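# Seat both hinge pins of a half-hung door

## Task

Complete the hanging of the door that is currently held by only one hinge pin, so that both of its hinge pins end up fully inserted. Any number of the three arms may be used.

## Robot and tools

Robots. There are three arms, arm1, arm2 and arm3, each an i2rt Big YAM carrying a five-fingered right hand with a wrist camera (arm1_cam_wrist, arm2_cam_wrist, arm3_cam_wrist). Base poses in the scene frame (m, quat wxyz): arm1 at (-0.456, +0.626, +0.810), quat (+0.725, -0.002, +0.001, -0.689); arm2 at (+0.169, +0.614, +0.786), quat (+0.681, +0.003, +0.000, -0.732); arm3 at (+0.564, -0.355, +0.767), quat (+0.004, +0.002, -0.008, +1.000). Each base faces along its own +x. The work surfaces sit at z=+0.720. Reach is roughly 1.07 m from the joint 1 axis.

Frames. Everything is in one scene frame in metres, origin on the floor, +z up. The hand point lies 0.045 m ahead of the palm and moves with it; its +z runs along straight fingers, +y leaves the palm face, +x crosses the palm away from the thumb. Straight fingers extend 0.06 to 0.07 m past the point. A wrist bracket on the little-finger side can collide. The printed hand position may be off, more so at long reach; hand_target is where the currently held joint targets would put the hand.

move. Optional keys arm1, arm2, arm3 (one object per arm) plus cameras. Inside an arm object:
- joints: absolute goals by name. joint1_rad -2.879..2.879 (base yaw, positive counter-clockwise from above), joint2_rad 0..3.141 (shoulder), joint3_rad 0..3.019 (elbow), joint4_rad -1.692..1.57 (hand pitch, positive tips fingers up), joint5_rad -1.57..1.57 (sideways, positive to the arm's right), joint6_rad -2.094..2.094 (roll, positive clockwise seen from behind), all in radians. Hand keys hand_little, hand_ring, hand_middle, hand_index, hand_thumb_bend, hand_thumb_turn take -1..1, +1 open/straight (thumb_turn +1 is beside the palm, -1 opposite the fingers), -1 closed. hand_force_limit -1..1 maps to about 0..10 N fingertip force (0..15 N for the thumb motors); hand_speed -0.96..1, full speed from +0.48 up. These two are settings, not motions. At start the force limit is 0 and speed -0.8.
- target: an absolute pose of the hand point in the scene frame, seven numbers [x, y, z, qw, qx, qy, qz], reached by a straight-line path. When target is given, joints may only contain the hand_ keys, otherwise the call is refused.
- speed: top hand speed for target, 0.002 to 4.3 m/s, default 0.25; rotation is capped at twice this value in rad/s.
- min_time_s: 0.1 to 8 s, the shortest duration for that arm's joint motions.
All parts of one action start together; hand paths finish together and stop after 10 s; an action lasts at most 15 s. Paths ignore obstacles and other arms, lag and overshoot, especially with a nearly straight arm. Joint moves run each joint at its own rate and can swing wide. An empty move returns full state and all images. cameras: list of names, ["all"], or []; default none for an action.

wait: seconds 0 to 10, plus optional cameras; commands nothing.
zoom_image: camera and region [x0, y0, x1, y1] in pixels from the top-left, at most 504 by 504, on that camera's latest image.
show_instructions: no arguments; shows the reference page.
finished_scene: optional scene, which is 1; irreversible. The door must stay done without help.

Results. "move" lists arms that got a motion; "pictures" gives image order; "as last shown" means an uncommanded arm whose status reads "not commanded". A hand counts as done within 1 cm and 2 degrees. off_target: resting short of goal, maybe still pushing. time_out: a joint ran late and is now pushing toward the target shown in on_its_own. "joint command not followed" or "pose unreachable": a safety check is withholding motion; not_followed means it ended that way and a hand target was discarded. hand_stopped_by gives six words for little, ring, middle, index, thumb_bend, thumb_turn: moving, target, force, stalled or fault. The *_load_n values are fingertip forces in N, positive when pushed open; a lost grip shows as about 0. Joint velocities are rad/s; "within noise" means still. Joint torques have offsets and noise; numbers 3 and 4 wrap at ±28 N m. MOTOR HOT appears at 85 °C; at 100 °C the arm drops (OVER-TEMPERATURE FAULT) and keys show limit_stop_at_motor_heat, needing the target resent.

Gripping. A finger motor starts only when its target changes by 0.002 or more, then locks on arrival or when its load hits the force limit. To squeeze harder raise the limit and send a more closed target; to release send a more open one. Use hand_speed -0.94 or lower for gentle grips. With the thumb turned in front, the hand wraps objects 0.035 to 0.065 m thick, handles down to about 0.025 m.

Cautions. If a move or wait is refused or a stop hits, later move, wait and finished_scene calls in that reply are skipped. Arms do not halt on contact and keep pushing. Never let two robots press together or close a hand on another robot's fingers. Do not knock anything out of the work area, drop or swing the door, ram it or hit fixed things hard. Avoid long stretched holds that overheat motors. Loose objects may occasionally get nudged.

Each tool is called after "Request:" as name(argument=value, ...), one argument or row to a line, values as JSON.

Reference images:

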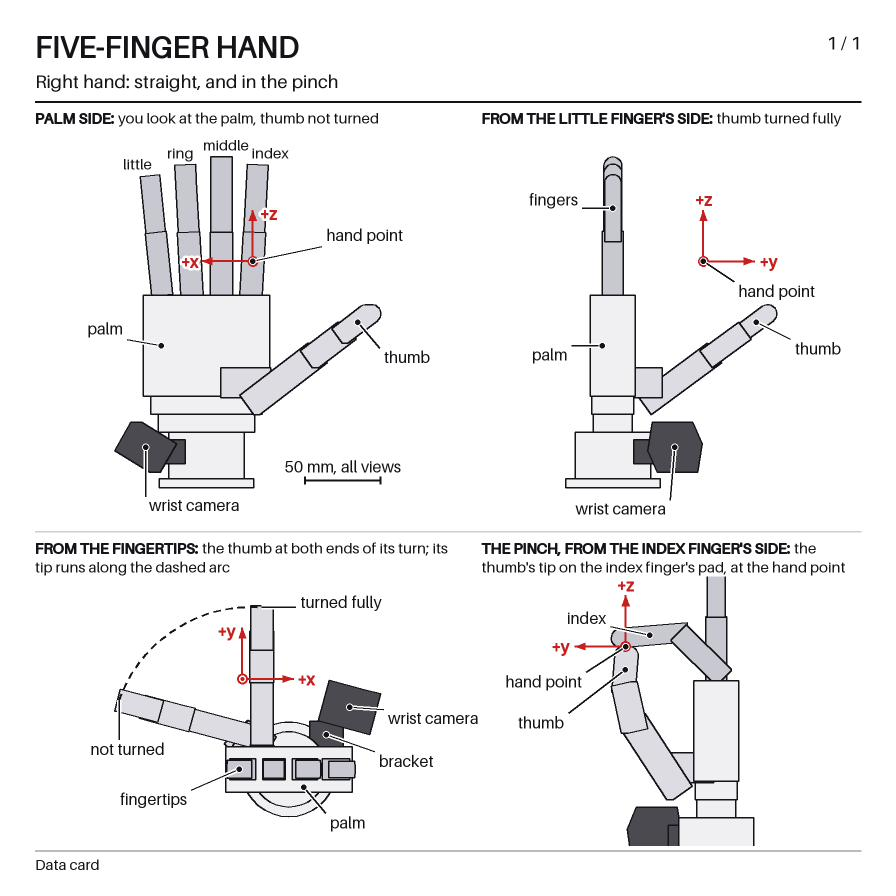

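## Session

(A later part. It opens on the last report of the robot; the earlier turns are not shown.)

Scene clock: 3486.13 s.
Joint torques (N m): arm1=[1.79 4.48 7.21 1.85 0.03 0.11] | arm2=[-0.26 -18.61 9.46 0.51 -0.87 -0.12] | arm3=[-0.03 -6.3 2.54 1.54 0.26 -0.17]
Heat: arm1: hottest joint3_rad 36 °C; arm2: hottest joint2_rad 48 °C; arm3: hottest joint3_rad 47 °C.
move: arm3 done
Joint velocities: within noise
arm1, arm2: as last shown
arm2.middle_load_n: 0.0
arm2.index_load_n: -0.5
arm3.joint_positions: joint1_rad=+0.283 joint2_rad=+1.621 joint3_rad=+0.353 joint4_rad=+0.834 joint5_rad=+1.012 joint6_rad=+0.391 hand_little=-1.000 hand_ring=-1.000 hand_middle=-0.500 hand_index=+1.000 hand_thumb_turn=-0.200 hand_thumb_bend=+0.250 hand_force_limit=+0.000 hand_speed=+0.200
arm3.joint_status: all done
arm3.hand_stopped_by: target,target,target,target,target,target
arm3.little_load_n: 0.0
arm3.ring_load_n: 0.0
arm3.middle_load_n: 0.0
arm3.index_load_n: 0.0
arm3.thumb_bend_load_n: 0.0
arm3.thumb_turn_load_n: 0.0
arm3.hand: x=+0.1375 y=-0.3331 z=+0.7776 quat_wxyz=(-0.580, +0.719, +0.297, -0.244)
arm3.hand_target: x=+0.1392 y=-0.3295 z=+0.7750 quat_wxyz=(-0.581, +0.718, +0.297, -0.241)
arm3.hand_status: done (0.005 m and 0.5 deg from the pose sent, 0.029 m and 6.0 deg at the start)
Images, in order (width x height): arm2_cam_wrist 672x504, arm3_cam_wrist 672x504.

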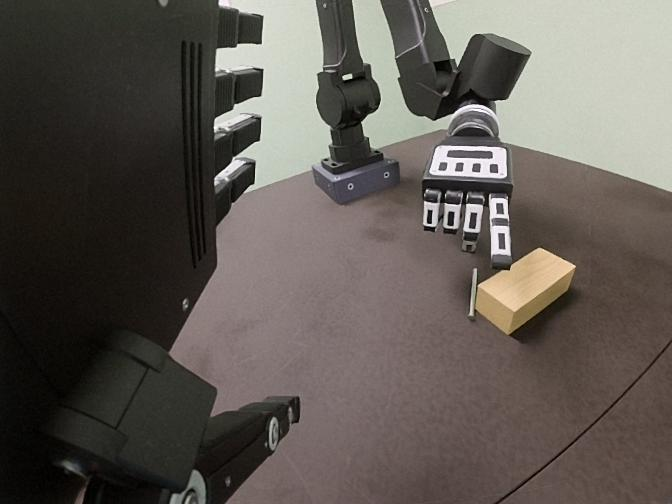

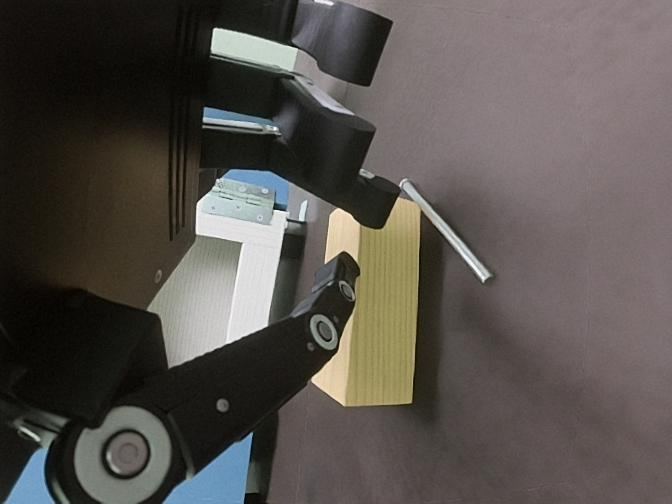

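Request:
move(
  arm3={"target": [0.1435, -0.3255, 0.744, 0.5814, -0.7180, -0.2974, 0.2408], "speed": 0.06},
  cameras=["arm2_cam_wrist", "arm3_cam_wrist"],
)

Request:
zoom_image(
  camera="arm3_cam_wrist",
  region=[300, 130, 520, 300],
)

Request:
zoom_image(
  camera="arm2_cam_wrist",
  region=[420, 180, 600, 340],
)

Scene clock: 3506.10 s.
Joint torques (N m): arm1=[1.79 4.54 7.21 1.84 0.04 0.11] | arm2=[-0.15 -18.43 9.43 0.49 -0.84 -0.12] | arm3=[-0.09 -7.18 1.51 1.55 0.25 -0.14]
Heat: arm1: hottest joint3_rad 36 °C; arm2: hottest joint2_rad 48 °C; arm3: hottest joint3_rad 46 °C.
move: arm3 done
Joint velocities: within noise
arm1, arm2: as last shown
arm1.middle_load_n: 0.5
arm2.index_load_n: 0.0
arm3.joint_positions: joint1_rad=+0.277 joint2_rad=+1.778 joint3_rad=+0.342 joint4_rad=+1.006 joint5_rad=+1.005 joint6_rad=+0.385 hand_little=-1.000 hand_ring=-1.000 hand_middle=-0.500 hand_index=+1.000 hand_thumb_turn=-0.200 hand_thumb_bend=+0.250 hand_force_limit=+0.000 hand_speed=+0.200
arm3.joint_status: not commanded
arm3.hand_stopped_by: target,target,target,target,target,target
arm3.little_load_n: 0.0
arm3.ring_load_n: 0.0
arm3.middle_load_n: 0.0
arm3.index_load_n: 0.0
arm3.thumb_bend_load_n: 0.0
arm3.thumb_turn_load_n: 0.0
arm3.hand: x=+0.1417 y=-0.3296 z=+0.7456 quat_wxyz=(-0.579, +0.718, +0.298, -0.244)
arm3.hand_target: x=+0.1435 y=-0.3256 z=+0.7440 quat_wxyz=(-0.581, +0.718, +0.297, -0.241)
arm3.hand_status: done (0.005 m and 0.4 deg from the pose sent, 0.035 m and 0.5 deg at the start)
Images, in order (width x height): arm2_cam_wrist 672x504, arm3_cam_wrist 672x504.

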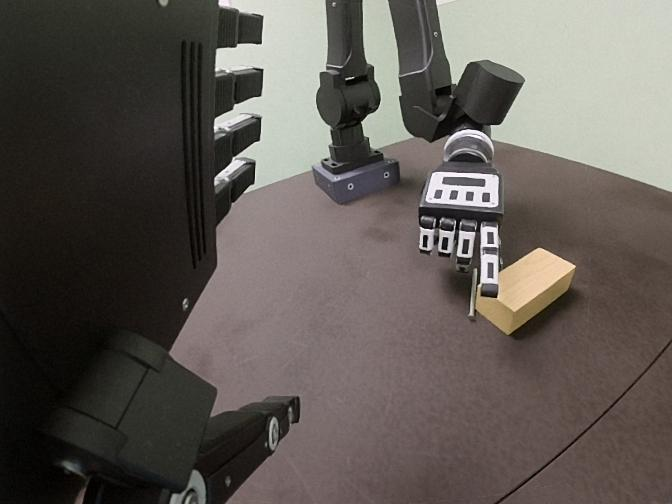

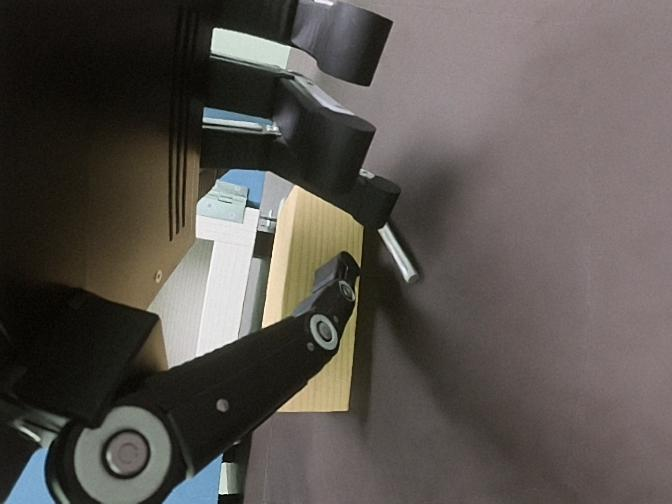

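Scaled by 2.291 from the camera's image (finer frame: 960x720).

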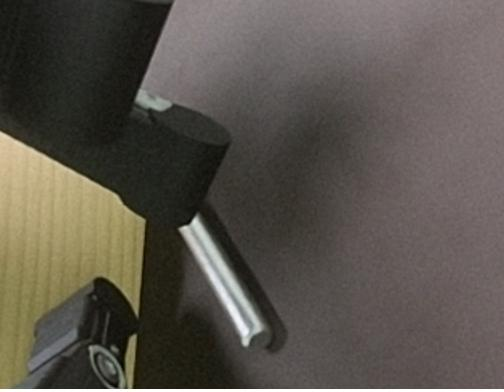

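Scaled by 2.800 from the camera's image (finer frame: 960x720).

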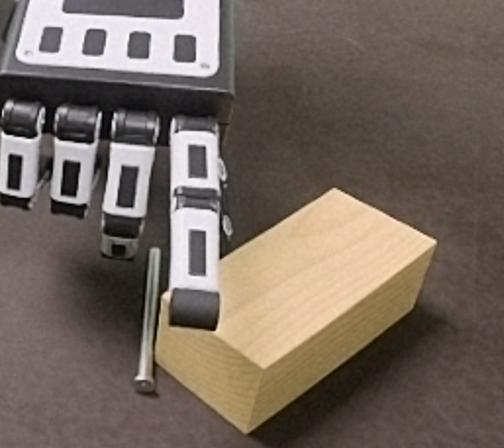

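Request:
move(
  arm3={"target": [0.140, -0.322, 0.737, 0.5814, -0.7180, -0.2974, 0.2408], "speed": 0.05, "joints": {"hand_thumb_turn": -0.4}},
  cameras=["arm2_cam_wrist", "arm3_cam_wrist"],
)

Request:
zoom_image(
  camera="arm3_cam_wrist",
  region=[300, 130, 520, 300],
)

Request:
zoom_image(
  camera="arm2_cam_wrist",
  region=[420, 210, 560, 340],
)

Scene clock: 3534.97 s.
Joint torques (N m): arm1=[1.73 4.48 7.2 1.84 0.04 0.11] | arm2=[-0.09 -18.67 9.48 0.57 -0.85 -0.12] | arm3=[-0.03 -7.18 1.89 1.52 0.25 -0.15]
Heat: arm1: hottest joint3_rad 36 °C; arm2: hottest joint2_rad 48 °C; arm3: hottest joint3_rad 44 °C.
move: arm3 done
Joint velocities: within noise
arm1: as last shown
arm1.middle_load_n: 0.0
arm1.thumb_bend_load_n: 0.5
arm1.thumb_turn_load_n: 0.5
arm2.joint_positions: joint1_rad=-0.297 joint2_rad=+2.196 joint3_rad=+1.820 joint4_rad=-0.486 joint5_rad=-1.491 joint6_rad=-2.062 hand_little=+1.000 hand_ring=+1.000 hand_middle=+1.000 hand_index=+1.000 hand_thumb_turn=+1.000 hand_thumb_bend=+1.000 hand_force_limit=-0.100 hand_speed=+0.400
arm2.joint_status: not commanded
arm2.hand_stopped_by: target,target,target,target,target,target
arm2.little_load_n: 0.0
arm2.ring_load_n: 0.0
arm2.middle_load_n: 0.0
arm2.index_load_n: -0.5
arm2.thumb_bend_load_n: 0.0
arm2.thumb_turn_load_n: 0.0
arm2.hand: x=+0.0711 y=-0.1605 z=+0.9216 quat_wxyz=(+0.016, +0.671, -0.281, +0.686)
arm2.hand_target: x=+0.0753 y=-0.1602 z=+0.9302 quat_wxyz=(+0.019, +0.673, -0.274, +0.686)
arm2.hand_status: not commanded
arm3.joint_positions: joint1_rad=+0.262 joint2_rad=+1.816 joint3_rad=+0.342 joint4_rad=+1.047 joint5_rad=+0.991 joint6_rad=+0.374 hand_little=-1.000 hand_ring=-1.000 hand_middle=-0.500 hand_index=+1.000 hand_thumb_turn=-0.400 hand_thumb_bend=+0.250 hand_force_limit=+0.000 hand_speed=+0.200
arm3.joint_status: all done
arm3.hand_stopped_by: target,target,target,target,target,target
arm3.little_load_n: 0.0
arm3.ring_load_n: 0.0
arm3.middle_load_n: 0.0
arm3.index_load_n: 0.0
arm3.thumb_bend_load_n: 0.0
arm3.thumb_turn_load_n: 0.0
arm3.hand: x=+0.1420 y=-0.3251 z=+0.7376 quat_wxyz=(-0.579, +0.719, +0.299, -0.242)
arm3.hand_target: x=+0.1401 y=-0.3221 z=+0.7371 quat_wxyz=(-0.581, +0.718, +0.297, -0.241)
arm3.hand_status: done (0.004 m and 0.4 deg from the pose sent, 0.012 m and 0.4 deg at the start)
Images, in order (width x height): arm2_cam_wrist 672x504, arm3_cam_wrist 672x504.

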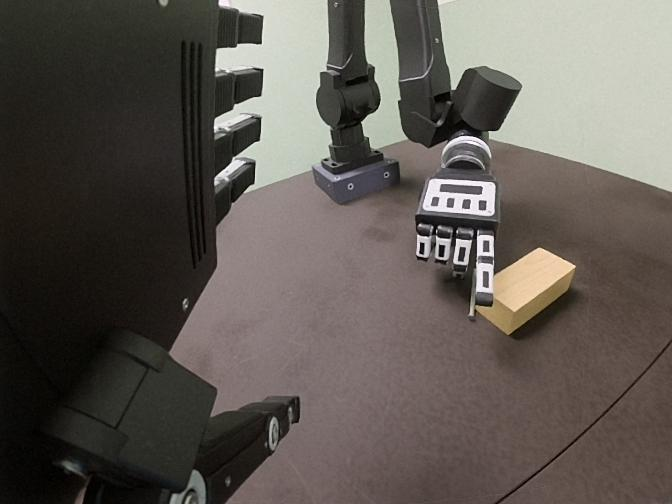

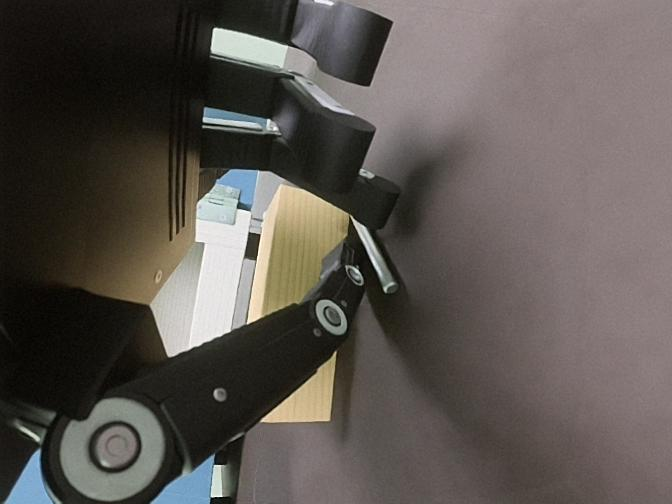

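Scaled by 2.291 from the camera's image (finer frame: 960x720).

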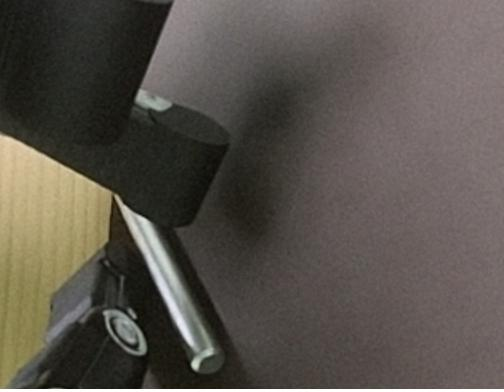

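Scaled by 3.600 from the camera's image (finer frame: 960x720).

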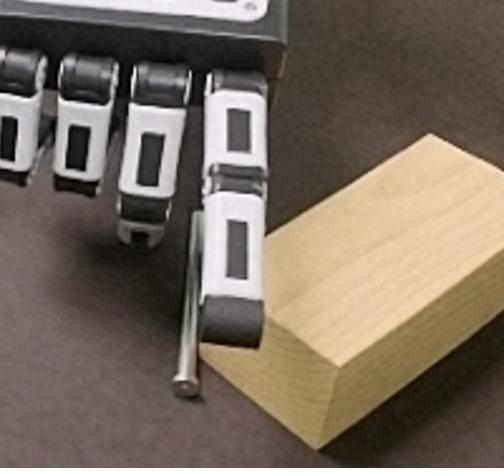

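Request:
move(
  arm3={"target": [0.140, -0.322, 0.730, 0.5814, -0.7180, -0.2974, 0.2408], "speed": 0.05},
  cameras=["arm2_cam_wrist", "arm3_cam_wrist"],
)

Request:
zoom_image(
  camera="arm3_cam_wrist",
  region=[300, 130, 520, 300],
)

Request:
zoom_image(
  camera="arm2_cam_wrist",
  region=[420, 210, 560, 340],
)

Scene clock: 3541.87 s.
Joint torques (N m): arm1=[1.79 4.42 7.21 1.84 0.03 0.11] | arm2=[-0.03 -18.73 9.44 0.54 -0.85 -0.11] | arm3=[-0.09 -6.3 1.94 1.1 0.17 -0.16]
Heat: arm1: hottest joint3_rad 36 °C; arm2: hottest joint2_rad 48 °C; arm3: hottest joint3_rad 44 °C.
move: arm3 done
Joint velocities: within noise
arm1, arm2: as last shown
arm1.thumb_bend_load_n: 0.0
arm1.thumb_turn_load_n: 0.0
arm2.index_load_n: 0.0
arm3.joint_positions: joint1_rad=+0.262 joint2_rad=+1.841 joint3_rad=+0.342 joint4_rad=+1.091 joint5_rad=+0.993 joint6_rad=+0.374 hand_little=-1.000 hand_ring=-1.000 hand_middle=-0.500 hand_index=+1.000 hand_thumb_turn=-0.400 hand_thumb_bend=+0.249 hand_force_limit=+0.000 hand_speed=+0.200
arm3.joint_status: not commanded
arm3.hand_stopped_by: target,target,target,target,target,target
arm3.little_load_n: 0.0
arm3.ring_load_n: 0.0
arm3.middle_load_n: 0.0
arm3.index_load_n: 0.0
arm3.thumb_bend_load_n: -2.0
arm3.thumb_turn_load_n: -0.5
arm3.hand: x=+0.1406 y=-0.3252 z=+0.7363 quat_wxyz=(-0.581, +0.718, +0.293, -0.248)
arm3.hand_target: x=+0.1402 y=-0.3221 z=+0.7301 quat_wxyz=(-0.581, +0.718, +0.297, -0.241)
arm3.hand_status: done (0.007 m and 1.0 deg from the pose sent, 0.008 m and 0.4 deg at the start)
Images, in order (width x height): arm2_cam_wrist 672x504, arm3_cam_wrist 672x504.

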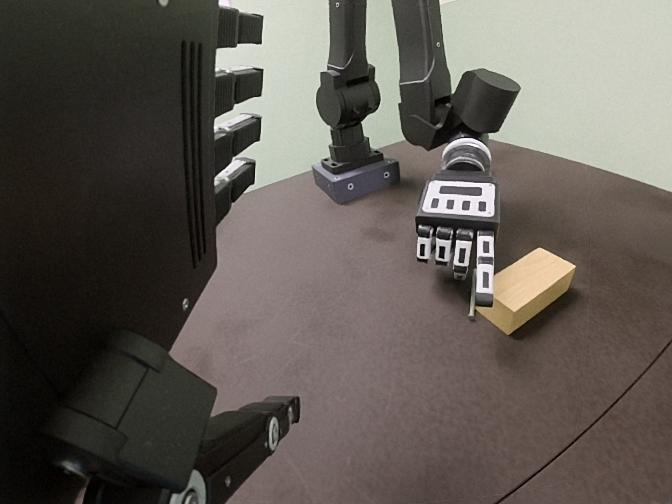

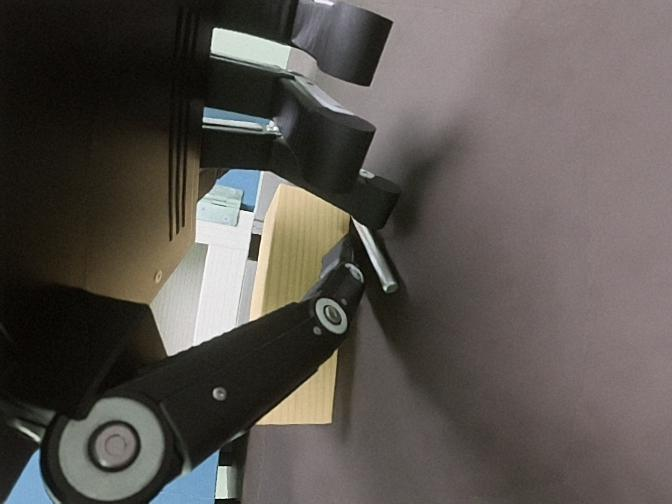

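Scaled by 2.291 from the camera's image (finer frame: 960x720).

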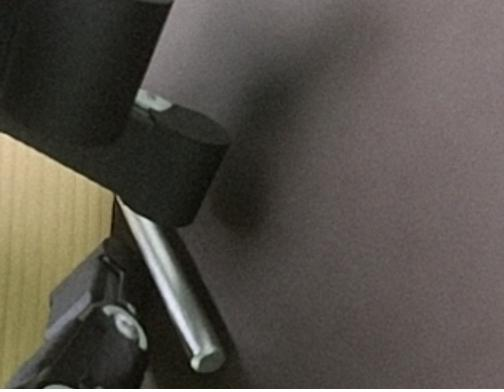

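Scaled by 3.600 from the camera's image (finer frame: 960x720).

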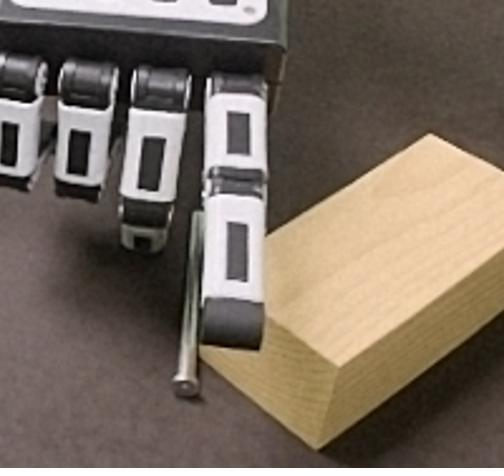

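Request:
move(
  arm3={"target": [0.140, -0.322, 0.736, 0.5814, -0.7180, -0.2974, 0.2408], "speed": 0.05, "joints": {"hand_thumb_bend": 0.08}},
)

Request:
move(
  arm3={"target": [0.140, -0.322, 0.727, 0.5814, -0.7180, -0.2974, 0.2408], "speed": 0.05},
  cameras=["arm2_cam_wrist", "arm3_cam_wrist"],
)

Request:
zoom_image(
  camera="arm3_cam_wrist",
  region=[300, 130, 520, 300],
)

Request:
zoom_image(
  camera="arm2_cam_wrist",
  region=[420, 210, 560, 340],
)

Scene clock: 3551.77 s.
Joint torques (N m): arm1=[1.79 4.54 7.21 1.85 0.03 0.11] | arm2=[-0.15 -18.43 9.48 0.57 -0.84 -0.1] | arm3=[-0.09 -9.41 1.72 0.5 0.25 -0.17]
Heat: arm1: hottest joint3_rad 36 °C; arm2: hottest joint2_rad 48 °C; arm3: hottest joint3_rad 44 °C.
move: arm3 done
Joint velocities: within noise
arm1, arm2: as last shown
arm1.little_load_n: -0.5
arm2.thumb_bend_load_n: 0.5
arm3.joint_positions: joint1_rad=+0.262 joint2_rad=+1.846 joint3_rad=+0.342 joint4_rad=+1.081 joint5_rad=+0.991 joint6_rad=+0.373 hand_little=-1.000 hand_ring=-1.000 hand_middle=-0.500 hand_index=+1.000 hand_thumb_turn=-0.400 hand_thumb_bend=+0.080 hand_force_limit=+0.000 hand_speed=+0.200
arm3.joint_status: all done
arm3.hand_stopped_by: target,target,target,target,target,target
arm3.little_load_n: 0.0
arm3.ring_load_n: 0.0
arm3.middle_load_n: 0.0
arm3.index_load_n: 0.0
arm3.thumb_bend_load_n: 0.0
arm3.thumb_turn_load_n: 0.0
arm3.hand: x=+0.1423 y=-0.3248 z=+0.7328 quat_wxyz=(-0.579, +0.718, +0.298, -0.243)
arm3.hand_target: x=+0.1401 y=-0.3219 z=+0.7360 quat_wxyz=(-0.581, +0.718, +0.297, -0.241)
arm3.hand_status: done (0.005 m and 0.4 deg from the pose sent, 0.003 m and 1.0 deg at the start)
pictures: none

Scene clock: 3552.73 s.
Joint torques (N m): arm1=[1.73 4.54 7.21 1.85 0.04 0.11] | arm2=[-0.15 -18.43 9.42 0.55 -0.85 -0.11] | arm3=[0.03 -6.53 1.92 1.18 0.18 -0.15]
Heat: arm1: hottest joint3_rad 36 °C; arm2: hottest joint2_rad 48 °C; arm3: hottest joint3_rad 44 °C.
move: arm3 done
Joint velocities: within noise
arm1, arm2: as last shown
arm1.little_load_n: 0.0
arm2.thumb_bend_load_n: 0.0
arm3.joint_positions: joint1_rad=+0.261 joint2_rad=+1.858 joint3_rad=+0.343 joint4_rad=+1.103 joint5_rad=+0.993 joint6_rad=+0.373 hand_little=-1.000 hand_ring=-1.000 hand_middle=-0.500 hand_index=+1.000 hand_thumb_turn=-0.400 hand_thumb_bend=+0.080 hand_force_limit=+0.000 hand_speed=+0.200
arm3.joint_status: not commanded
arm3.hand_stopped_by: target,target,target,target,target,target
arm3.little_load_n: 0.0
arm3.ring_load_n: 0.0
arm3.middle_load_n: -1.5
arm3.index_load_n: 0.0
arm3.thumb_bend_load_n: 0.0
arm3.thumb_turn_load_n: 0.0
arm3.hand: x=+0.1414 y=-0.3243 z=+0.7324 quat_wxyz=(-0.581, +0.718, +0.294, -0.247)
arm3.hand_target: x=+0.1401 y=-0.3221 z=+0.7271 quat_wxyz=(-0.581, +0.718, +0.297, -0.241)
arm3.hand_status: done (0.006 m and 0.8 deg from the pose sent, 0.007 m and 0.4 deg at the start)
Images, in order (width x height): arm2_cam_wrist 672x504, arm3_cam_wrist 672x504.

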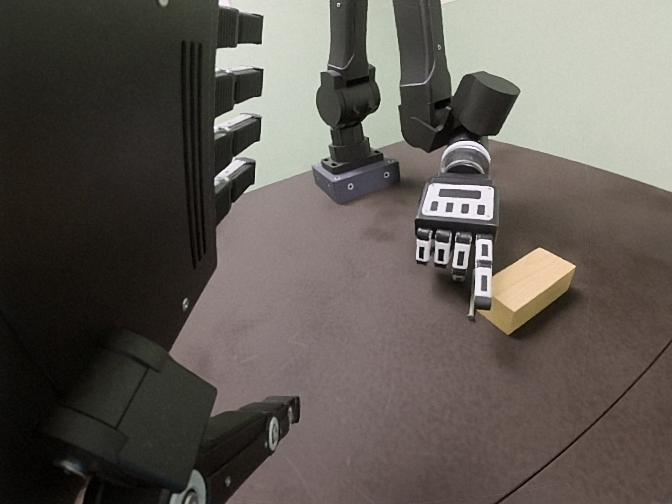

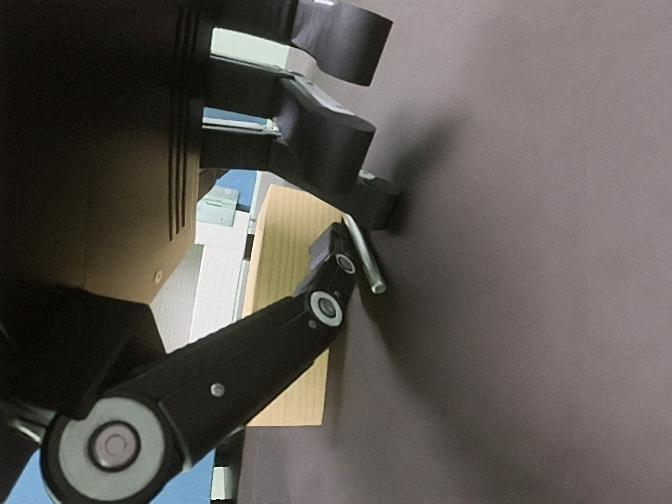

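Scaled by 2.291 from the camera's image (finer frame: 960x720).

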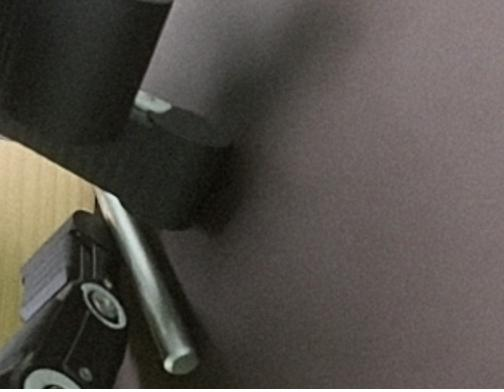

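Scaled by 3.600 from the camera's image (finer frame: 960x720).

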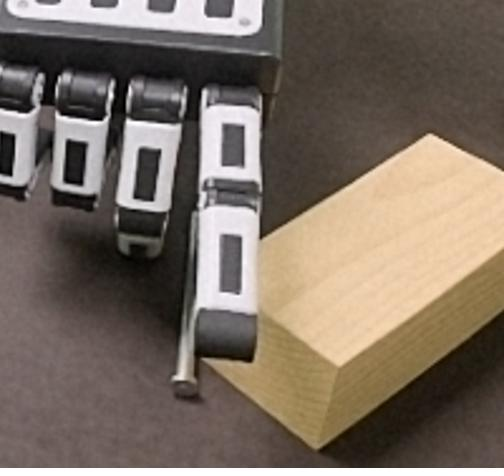

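Request:
move(
  arm3={"target": [0.140, -0.322, 0.732, 0.5814, -0.7180, -0.2974, 0.2408], "speed": 0.05, "joints": {"hand_thumb_turn": -0.75, "hand_force_limit": -0.75, "hand_speed": -0.85}},
  cameras=["arm2_cam_wrist", "arm3_cam_wrist"],
)

Request:
zoom_image(
  camera="arm3_cam_wrist",
  region=[300, 130, 520, 300],
)

Request:
zoom_image(
  camera="arm2_cam_wrist",
  region=[420, 210, 560, 340],
)

Scene clock: 3560.83 s.
Joint torques (N m): arm1=[1.79 4.48 7.23 1.84 0.03 0.11] | arm2=[-0.09 -18.55 9.46 0.5 -0.85 -0.11] | arm3=[-0.03 -8.59 1.73 0.38 0.17 -0.17]
Heat: arm1: hottest joint3_rad 36 °C; arm2: hottest joint2_rad 48 °C; arm3: hottest joint3_rad 44 °C.
move: arm3 off_target
Joint velocities: within noise
arm1, arm2: as last shown
arm2.index_load_n: -0.5
arm3.joint_positions: joint1_rad=+0.261 joint2_rad=+1.858 joint3_rad=+0.343 joint4_rad=+1.103 joint5_rad=+0.993 joint6_rad=+0.373 hand_little=-1.000 hand_ring=-1.000 hand_middle=-0.500 hand_index=+1.000 hand_thumb_turn=-0.701 hand_thumb_bend=+0.080 hand_force_limit=-0.750 hand_speed=-0.850
arm3.joint_status: hand_thumb_turn off_target (ended at -0.701, target -0.750); the others done
arm3.hand_stopped_by: target,target,target,target,target,force
arm3.little_load_n: 0.0
arm3.ring_load_n: 0.0
arm3.middle_load_n: -1.5
arm3.index_load_n: -0.5
arm3.thumb_bend_load_n: 0.0
arm3.thumb_turn_load_n: 2.0
arm3.hand: x=+0.1414 y=-0.3242 z=+0.7324 quat_wxyz=(-0.581, +0.718, +0.294, -0.246)
arm3.hand_target: x=+0.1400 y=-0.3221 z=+0.7320 quat_wxyz=(-0.581, +0.718, +0.297, -0.241)
arm3.hand_status: done (0.003 m and 0.7 deg from the pose sent, 0.003 m and 0.8 deg at the start)
Images, in order (width x height): arm2_cam_wrist 672x504, arm3_cam_wrist 672x504.

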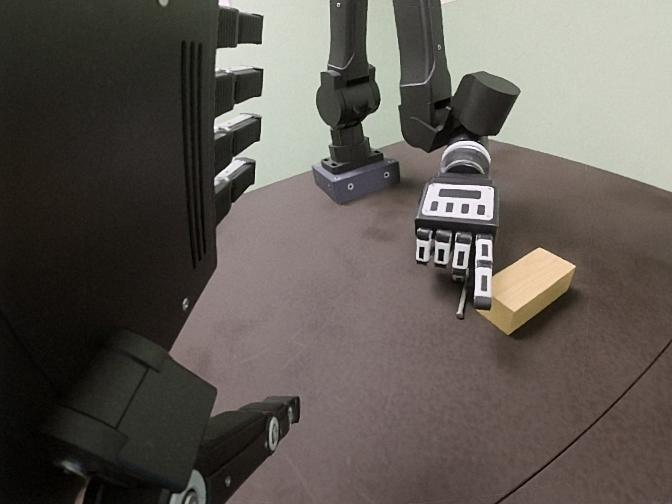

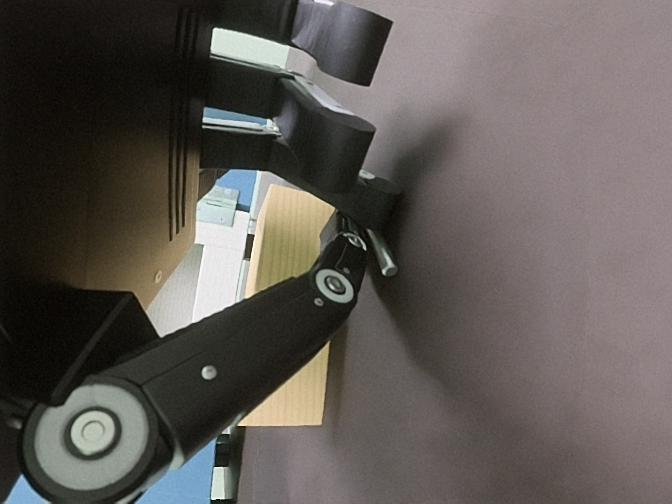

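Scaled by 2.291 from the camera's image (finer frame: 960x720).

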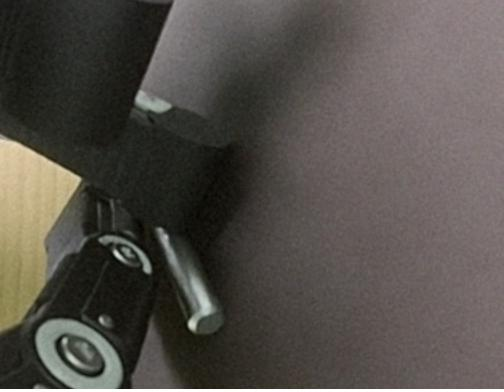

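Scaled by 3.600 from the camera's image (finer frame: 960x720).

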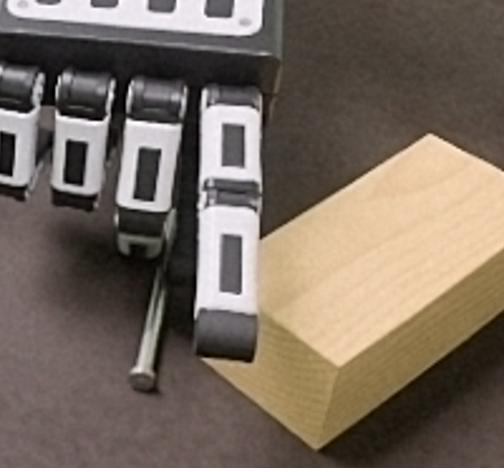

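Request:
move(
  arm3={"joints": {"hand_thumb_turn": -0.85, "hand_force_limit": -0.4, "hand_speed": -0.9}},
)

Request:
move(
  arm3={"target": [0.140, -0.322, 0.765, 0.5814, -0.7180, -0.2974, 0.2408], "speed": 0.03},
  cameras=["arm2_cam_wrist", "arm3_cam_wrist"],
)

Request:
zoom_image(
  camera="arm3_cam_wrist",
  region=[300, 130, 520, 300],
)

Request:
zoom_image(
  camera="arm2_cam_wrist",
  region=[420, 190, 560, 320],
)

Scene clock: 3565.33 s.
Joint torques (N m): arm1=[1.73 4.54 7.23 1.84 0.03 0.11] | arm2=[-0.21 -18.55 9.46 0.54 -0.85 -0.12] | arm3=[0.03 -8.64 1.74 0.38 0.17 -0.17]
Heat: arm1: hottest joint3_rad 36 °C; arm2: hottest joint2_rad 48 °C; arm3: hottest joint3_rad 44 °C.
move: arm3 off_target
Joint velocities: within noise
arm1.joint_positions: joint1_rad=+0.540 joint2_rad=+0.643 joint3_rad=+1.569 joint4_rad=-1.489 joint5_rad=+0.222 joint6_rad=-1.308 hand_little=+1.000 hand_ring=+1.000 hand_middle=+1.000 hand_index=+1.000 hand_thumb_turn=+1.000 hand_thumb_bend=+1.000 hand_force_limit=+0.000 hand_speed=-0.800
arm1.joint_status: not commanded
arm1.hand_stopped_by: target,target,target,target,target,target
arm1.little_load_n: 0.0
arm1.ring_load_n: 0.0
arm1.middle_load_n: 0.0
arm1.index_load_n: 0.0
arm1.thumb_bend_load_n: 0.0
arm1.thumb_turn_load_n: 0.0
arm1.hand: x=-0.4302 y=+0.4273 z=+1.3542 quat_wxyz=(+0.261, +0.677, -0.549, +0.414)
arm1.hand_target: x=-0.4304 y=+0.4313 z=+1.3581 quat_wxyz=(+0.258, +0.677, -0.548, +0.418)
arm1.hand_status: not commanded
arm2: as last shown
arm2.index_load_n: 0.0
arm3.joint_positions: joint1_rad=+0.261 joint2_rad=+1.858 joint3_rad=+0.343 joint4_rad=+1.103 joint5_rad=+0.993 joint6_rad=+0.373 hand_little=-1.000 hand_ring=-1.000 hand_middle=-0.500 hand_index=+1.000 hand_thumb_turn=-0.719 hand_thumb_bend=+0.080 hand_force_limit=-0.400 hand_speed=-0.900
arm3.joint_status: hand_thumb_turn off_target (ended at -0.719, target -0.850); the others done
arm3.hand_stopped_by: target,target,target,target,target,force
arm3.little_load_n: 0.0
arm3.ring_load_n: 0.0
arm3.middle_load_n: -1.5
arm3.index_load_n: 0.0
arm3.thumb_bend_load_n: 0.5
arm3.thumb_turn_load_n: 5.0
arm3.hand: x=+0.1414 y=-0.3242 z=+0.7324 quat_wxyz=(-0.581, +0.718, +0.294, -0.246)
arm3.hand_target: x=+0.1400 y=-0.3221 z=+0.7320 quat_wxyz=(-0.581, +0.718, +0.297, -0.241)
arm3.hand_status: not commanded
pictures: none

Scene clock: 3567.07 s.
Joint torques (N m): arm1=[1.73 4.54 7.2 1.84 0.03 0.11] | arm2=[-0.03 -18.37 9.48 0.57 -0.85 -0.12] | arm3=[-0.09 -8.94 2.1 0.72 0.26 -0.15]
Heat: arm1: hottest joint3_rad 36 °C; arm2: hottest joint2_rad 48 °C; arm3: hottest joint3_rad 44 °C.
move: arm3 done
Joint velocities: within noise
arm1, arm2: as last shown
arm3.joint_positions: joint1_rad=+0.260 joint2_rad=+1.701 joint3_rad=+0.343 joint4_rad=+0.934 joint5_rad=+0.990 joint6_rad=+0.369 hand_little=-1.000 hand_ring=-1.000 hand_middle=-0.500 hand_index=+1.000 hand_thumb_turn=-0.719 hand_thumb_bend=+0.080 hand_force_limit=-0.400 hand_speed=-0.900
arm3.joint_status: not commanded
arm3.hand_stopped_by: target,target,target,target,target,force
arm3.little_load_n: 0.0
arm3.ring_load_n: 0.0
arm3.middle_load_n: -0.5
arm3.index_load_n: 0.0
arm3.thumb_bend_load_n: 0.5
arm3.thumb_turn_load_n: 5.0
arm3.hand: x=+0.1395 y=-0.3255 z=+0.7607 quat_wxyz=(-0.580, +0.718, +0.300, -0.242)
arm3.hand_target: x=+0.1400 y=-0.3219 z=+0.7649 quat_wxyz=(-0.582, +0.718, +0.297, -0.241)
arm3.hand_status: done (0.006 m and 0.4 deg from the pose sent, 0.033 m and 0.7 deg at the start)
Images, in order (width x height): arm2_cam_wrist 672x504, arm3_cam_wrist 672x504.

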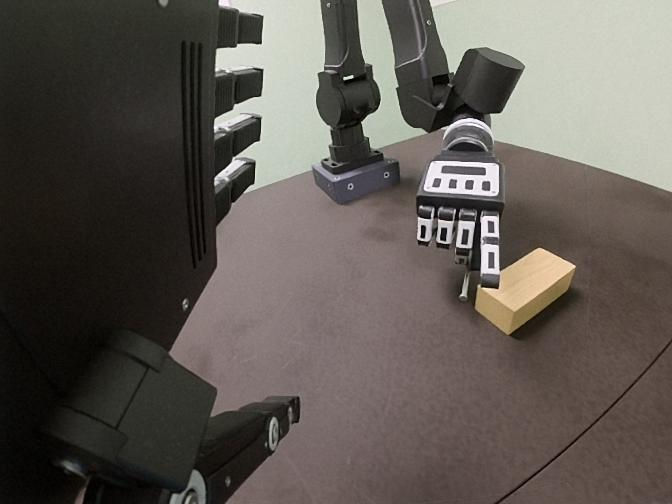

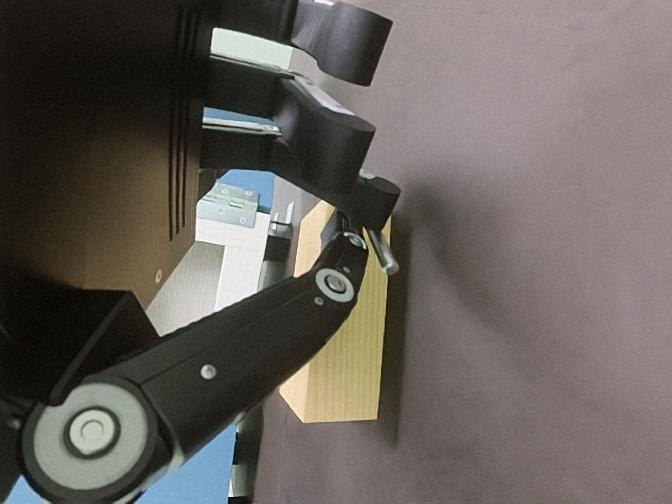

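Scaled by 2.291 from the camera's image (finer frame: 960x720).

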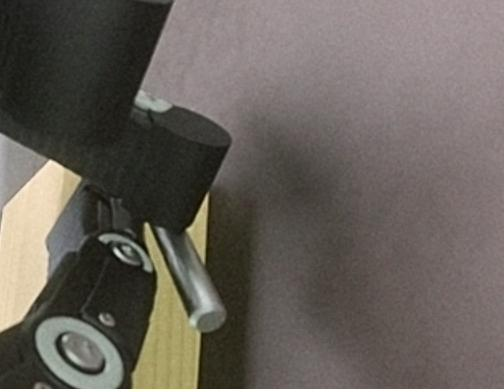

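Scaled by 3.600 from the camera's image (finer frame: 960x720).

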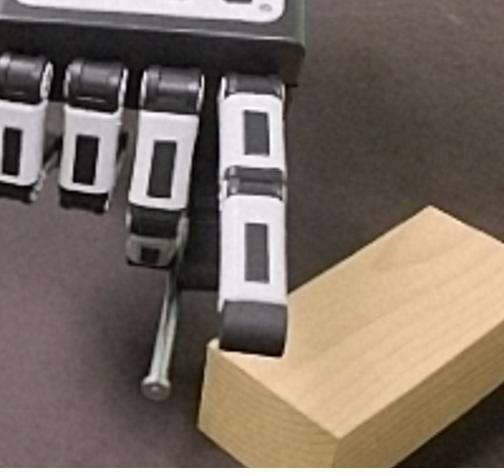

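Request:
move(
  arm3={"target": [0.140, -0.322, 0.86, 0.5814, -0.7180, -0.2974, 0.2408], "speed": 0.08},
  arm2={"target": [0.08, -0.04, 0.98, 0.0339, 0.0339, -0.706, 0.706], "speed": 0.4},
  cameras=["arm2_cam_wrist", "arm3_cam_wrist"],
)

Scene clock: 3618.60 s.
Joint torques (N m): arm1=[1.79 4.48 7.21 1.84 0.04 0.11] | arm2=[0.21 -11.52 8.59 1.33 0.16 0.19] | arm3=[0.03 -6.01 7.47 0.69 0.28 -0.14]
Heat: arm1: hottest joint3_rad 36 °C; arm2: hottest joint2_rad 48 °C; arm3: hottest joint3_rad 43 °C.
move: arm2 done; arm3 off_target
Joint velocities: within noise
arm1: as last shown
arm2.joint_positions: joint1_rad=-0.179 joint2_rad=+1.624 joint3_rad=+0.917 joint4_rad=+0.716 joint5_rad=-0.245 joint6_rad=-0.112 hand_little=+1.000 hand_ring=+1.000 hand_middle=+1.000 hand_index=+1.000 hand_thumb_turn=+1.000 hand_thumb_bend=+1.000 hand_force_limit=-0.100 hand_speed=+0.400
arm2.joint_status: not commanded
arm2.hand_stopped_by: target,target,target,target,target,target
arm2.little_load_n: 0.0
arm2.ring_load_n: 0.0
arm2.middle_load_n: 0.0
arm2.index_load_n: 0.0
arm2.thumb_bend_load_n: 0.5
arm2.thumb_turn_load_n: -0.5
arm2.hand: x=+0.0731 y=-0.0415 z=+0.9786 quat_wxyz=(+0.041, +0.037, -0.705, +0.707)
arm2.hand_target: x=+0.0800 y=-0.0401 z=+0.9799 quat_wxyz=(+0.034, +0.034, -0.706, +0.706)
arm2.hand_status: done (0.007 m and 0.9 deg from the pose sent, 0.134 m and 90.1 deg at the start; pose on its path clipped on 32 of 88 steps)
arm3.joint_positions: joint1_rad=+0.255 joint2_rad=+1.265 joint3_rad=+0.356 joint4_rad=+0.454 joint5_rad=+0.985 joint6_rad=+0.364 hand_little=-1.000 hand_ring=-1.000 hand_middle=-0.500 hand_index=+1.000 hand_thumb_turn=-0.719 hand_thumb_bend=+0.080 hand_force_limit=-0.400 hand_speed=-0.900
arm3.joint_status: not commanded
arm3.hand_stopped_by: target,target,target,target,target,force
arm3.little_load_n: 0.0
arm3.ring_load_n: 0.0
arm3.middle_load_n: -0.5
arm3.index_load_n: 0.0
arm3.thumb_bend_load_n: 0.5
arm3.thumb_turn_load_n: 5.0
arm3.hand: x=+0.1555 y=-0.3213 z=+0.8413 quat_wxyz=(-0.578, +0.720, +0.311, -0.227)
arm3.hand_target: x=+0.1408 y=-0.3219 z=+0.8603 quat_wxyz=(-0.582, +0.718, +0.297, -0.241)
arm3.hand_status: off_target (0.024 m and 2.2 deg from the pose sent, 0.099 m and 0.4 deg at the start)
Images, in order (width x height): arm2_cam_wrist 672x504, arm3_cam_wrist 672x504.

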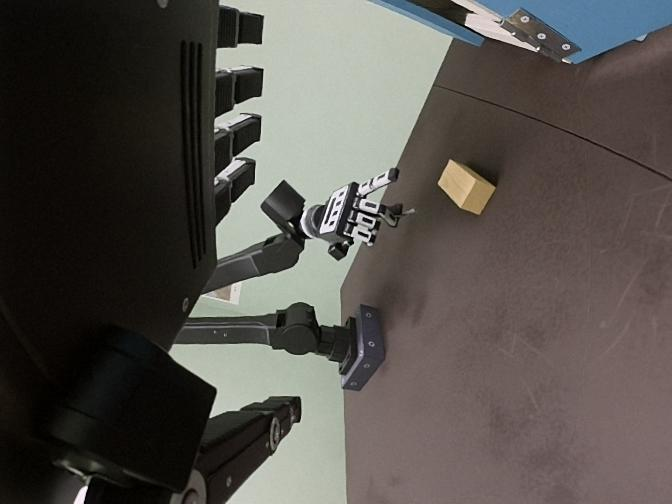

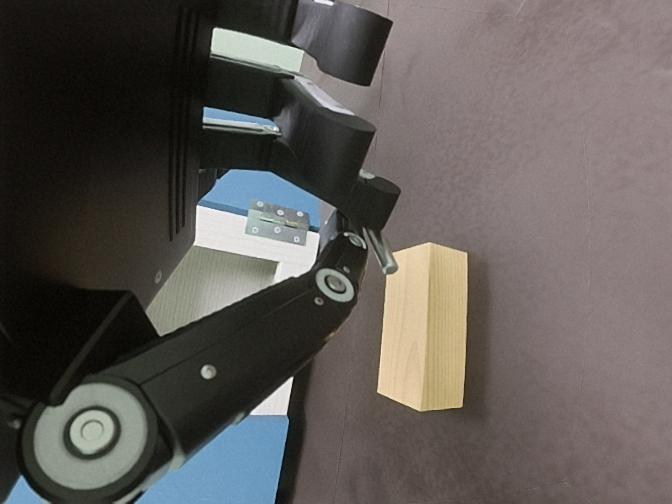

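Request:
move(
  arm3={"target": [0.14, -0.24, 0.90, 0.7071, 0, -0.7071, 0], "speed": 0.18},
  cameras=["arm2_cam_wrist", "arm3_cam_wrist"],
)

Scene clock: 3627.07 s.
Joint torques (N m): arm1=[1.79 4.48 7.21 1.85 0.03 0.11] | arm2=[0.21 -11.52 8.59 1.36 0.18 0.17] | arm3=[0.03 -6.3 3.71 1.18 -0.06 -0.21]
Heat: arm1: hottest joint3_rad 36 °C; arm2: hottest joint2_rad 47 °C; arm3: hottest joint3_rad 43 °C.
move: arm3 done
Joint velocities: within noise
arm1, arm2: as last shown
arm2.thumb_bend_load_n: 0.0
arm3.joint_positions: joint1_rad=-0.229 joint2_rad=+1.400 joint3_rad=+0.204 joint4_rad=+1.181 joint5_rad=-0.242 joint6_rad=-1.545 hand_little=-1.000 hand_ring=-1.000 hand_middle=-0.500 hand_index=+1.000 hand_thumb_turn=-0.719 hand_thumb_bend=+0.080 hand_force_limit=-0.400 hand_speed=-0.900
arm3.joint_status: not commanded
arm3.hand_stopped_by: target,target,target,target,target,force
arm3.little_load_n: 0.0
arm3.ring_load_n: 0.0
arm3.middle_load_n: -0.5
arm3.index_load_n: 0.0
arm3.thumb_bend_load_n: 0.5
arm3.thumb_turn_load_n: 5.0
arm3.hand: x=+0.1392 y=-0.2430 z=+0.8939 quat_wxyz=(-0.703, +0.003, +0.711, -0.006)
arm3.hand_target: x=+0.1399 y=-0.2400 z=+0.9000 quat_wxyz=(-0.707, +0.000, +0.707, +0.000)
arm3.hand_status: done (0.007 m and 1.0 deg from the pose sent, 0.102 m and 102.1 deg at the start)
Images, in order (width x height): arm2_cam_wrist 672x504, arm3_cam_wrist 672x504.

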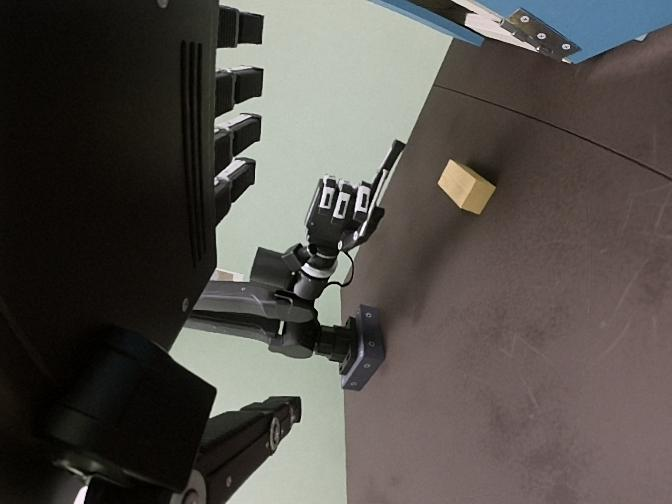

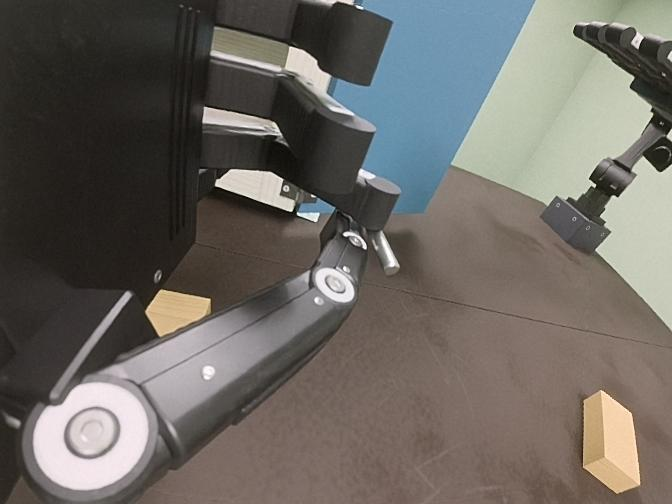

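Request:
zoom_image(
  camera="arm2_cam_wrist",
  region=[290, 120, 430, 260],
)

Scaled by 3.600 from the camera's image (finer frame: 960x720).

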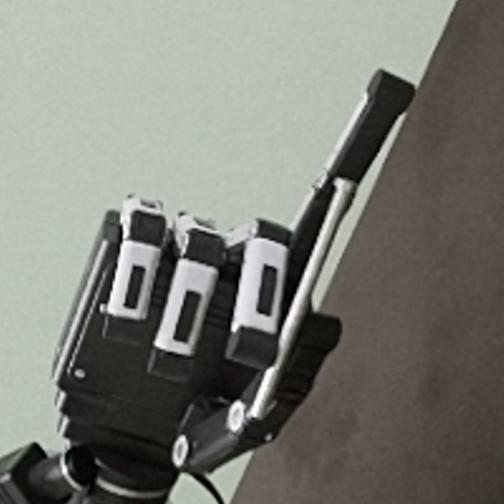

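Request:
move(
  arm3={"target": [0.14, -0.22, 0.90, 0.7032, -0.0739, -0.7032, -0.0739], "speed": 0.1},
  arm2={"joints": {"hand_index": 0.0, "hand_thumb_turn": -0.65, "hand_thumb_bend": 0.05, "hand_speed": 0.4, "hand_force_limit": 0}},
  cameras=["arm2_cam_wrist", "arm3_cam_wrist"],
)

Request:
zoom_image(
  camera="arm2_cam_wrist",
  region=[290, 120, 430, 260],
)

Request:
zoom_image(
  camera="arm3_cam_wrist",
  region=[300, 160, 460, 300],
)

Scene clock: 3660.53 s.
Joint torques (N m): arm1=[1.79 4.48 7.21 1.83 0.04 0.11] | arm2=[0.26 -11.28 8.58 1.39 0.15 0.14] | arm3=[1.14 -4.13 5.89 1.18 0.11 -0.2]
Heat: arm1: hottest joint3_rad 36 °C; arm2: hottest joint2_rad 45 °C; arm3: hottest joint3_rad 44 °C.
move: arm2 done; arm3 off_target
Joint velocities: within noise
arm1: as last shown
arm2.joint_positions: joint1_rad=-0.179 joint2_rad=+1.624 joint3_rad=+0.917 joint4_rad=+0.716 joint5_rad=-0.245 joint6_rad=-0.111 hand_little=+1.000 hand_ring=+1.000 hand_middle=+1.000 hand_index=+0.000 hand_thumb_turn=-0.650 hand_thumb_bend=+0.050 hand_force_limit=+0.000 hand_speed=+0.400
arm2.joint_status: all done
arm2.hand_stopped_by: target,target,target,target,target,target
arm2.little_load_n: 0.0
arm2.ring_load_n: 0.0
arm2.middle_load_n: 0.0
arm2.index_load_n: 0.0
arm2.thumb_bend_load_n: 0.5
arm2.thumb_turn_load_n: 0.0
arm2.hand: x=+0.0732 y=-0.0415 z=+0.9786 quat_wxyz=(+0.041, +0.036, -0.705, +0.707)
arm2.hand_target: x=+0.0800 y=-0.0401 z=+0.9799 quat_wxyz=(+0.034, +0.034, -0.706, +0.706)
arm2.hand_status: not commanded
arm3.joint_positions: joint1_rad=-0.154 joint2_rad=+1.401 joint3_rad=+0.204 joint4_rad=+1.172 joint5_rad=+0.053 joint6_rad=-1.545 hand_little=-1.000 hand_ring=-1.000 hand_middle=-0.500 hand_index=+1.000 hand_thumb_turn=-0.719 hand_thumb_bend=+0.080 hand_force_limit=-0.400 hand_speed=-0.900
arm3.joint_status: not commanded
arm3.hand_stopped_by: target,target,target,target,target,force
arm3.little_load_n: 0.0
arm3.ring_load_n: 0.0
arm3.middle_load_n: -0.5
arm3.index_load_n: 0.0
arm3.thumb_bend_load_n: 0.5
arm3.thumb_turn_load_n: 5.0
arm3.hand: x=+0.1534 y=-0.2194 z=+0.8916 quat_wxyz=(-0.697, +0.080, +0.709, +0.072)
arm3.hand_target: x=+0.1405 y=-0.2202 z=+0.9003 quat_wxyz=(-0.703, +0.074, +0.703, +0.074)
arm3.hand_status: off_target (0.016 m and 1.2 deg from the pose sent, 0.024 m and 12.3 deg at the start)
Images, in order (width x height): arm2_cam_wrist 672x504, arm3_cam_wrist 672x504.

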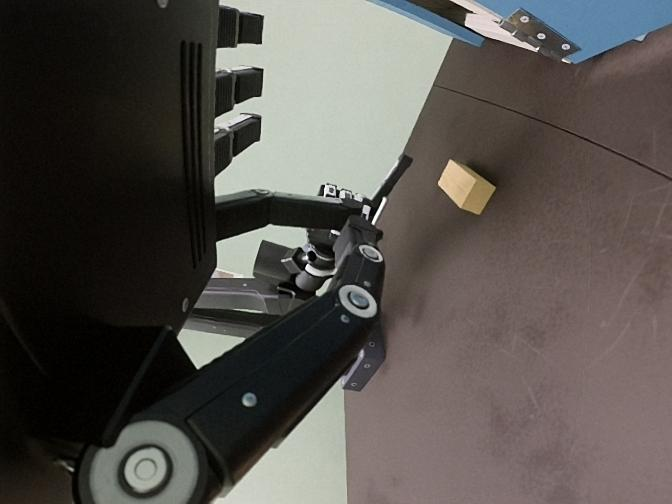

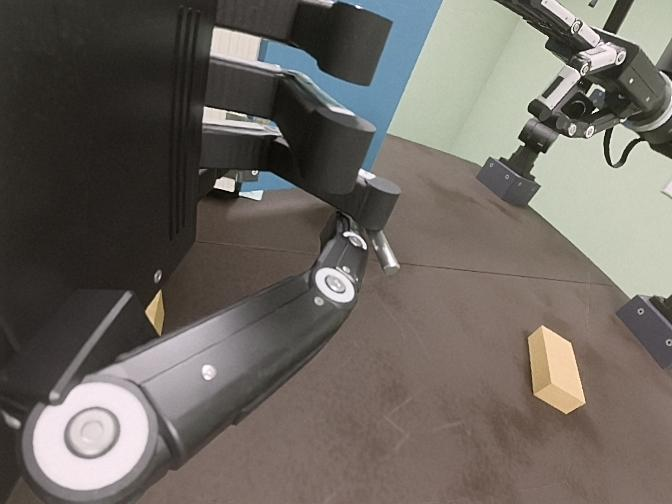

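Scaled by 3.600 from the camera's image (finer frame: 960x720).

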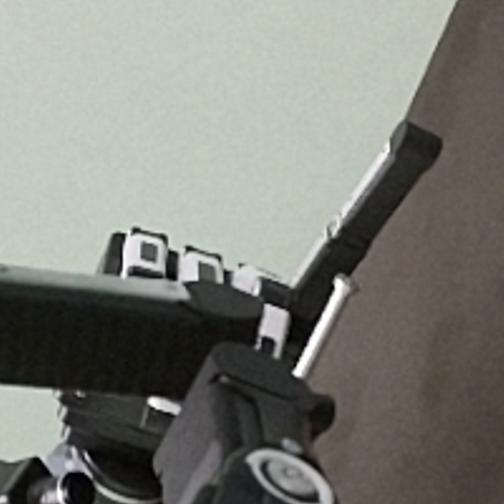

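Scaled by 3.150 from the camera's image (finer frame: 960x720).

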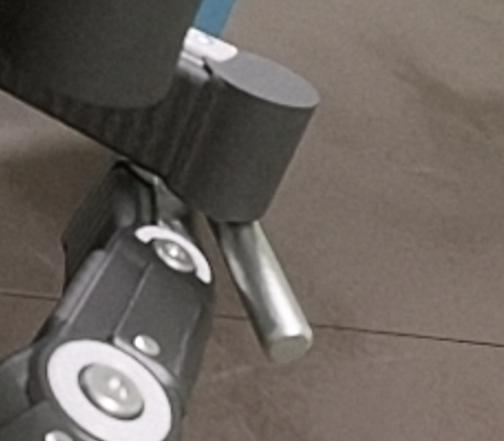

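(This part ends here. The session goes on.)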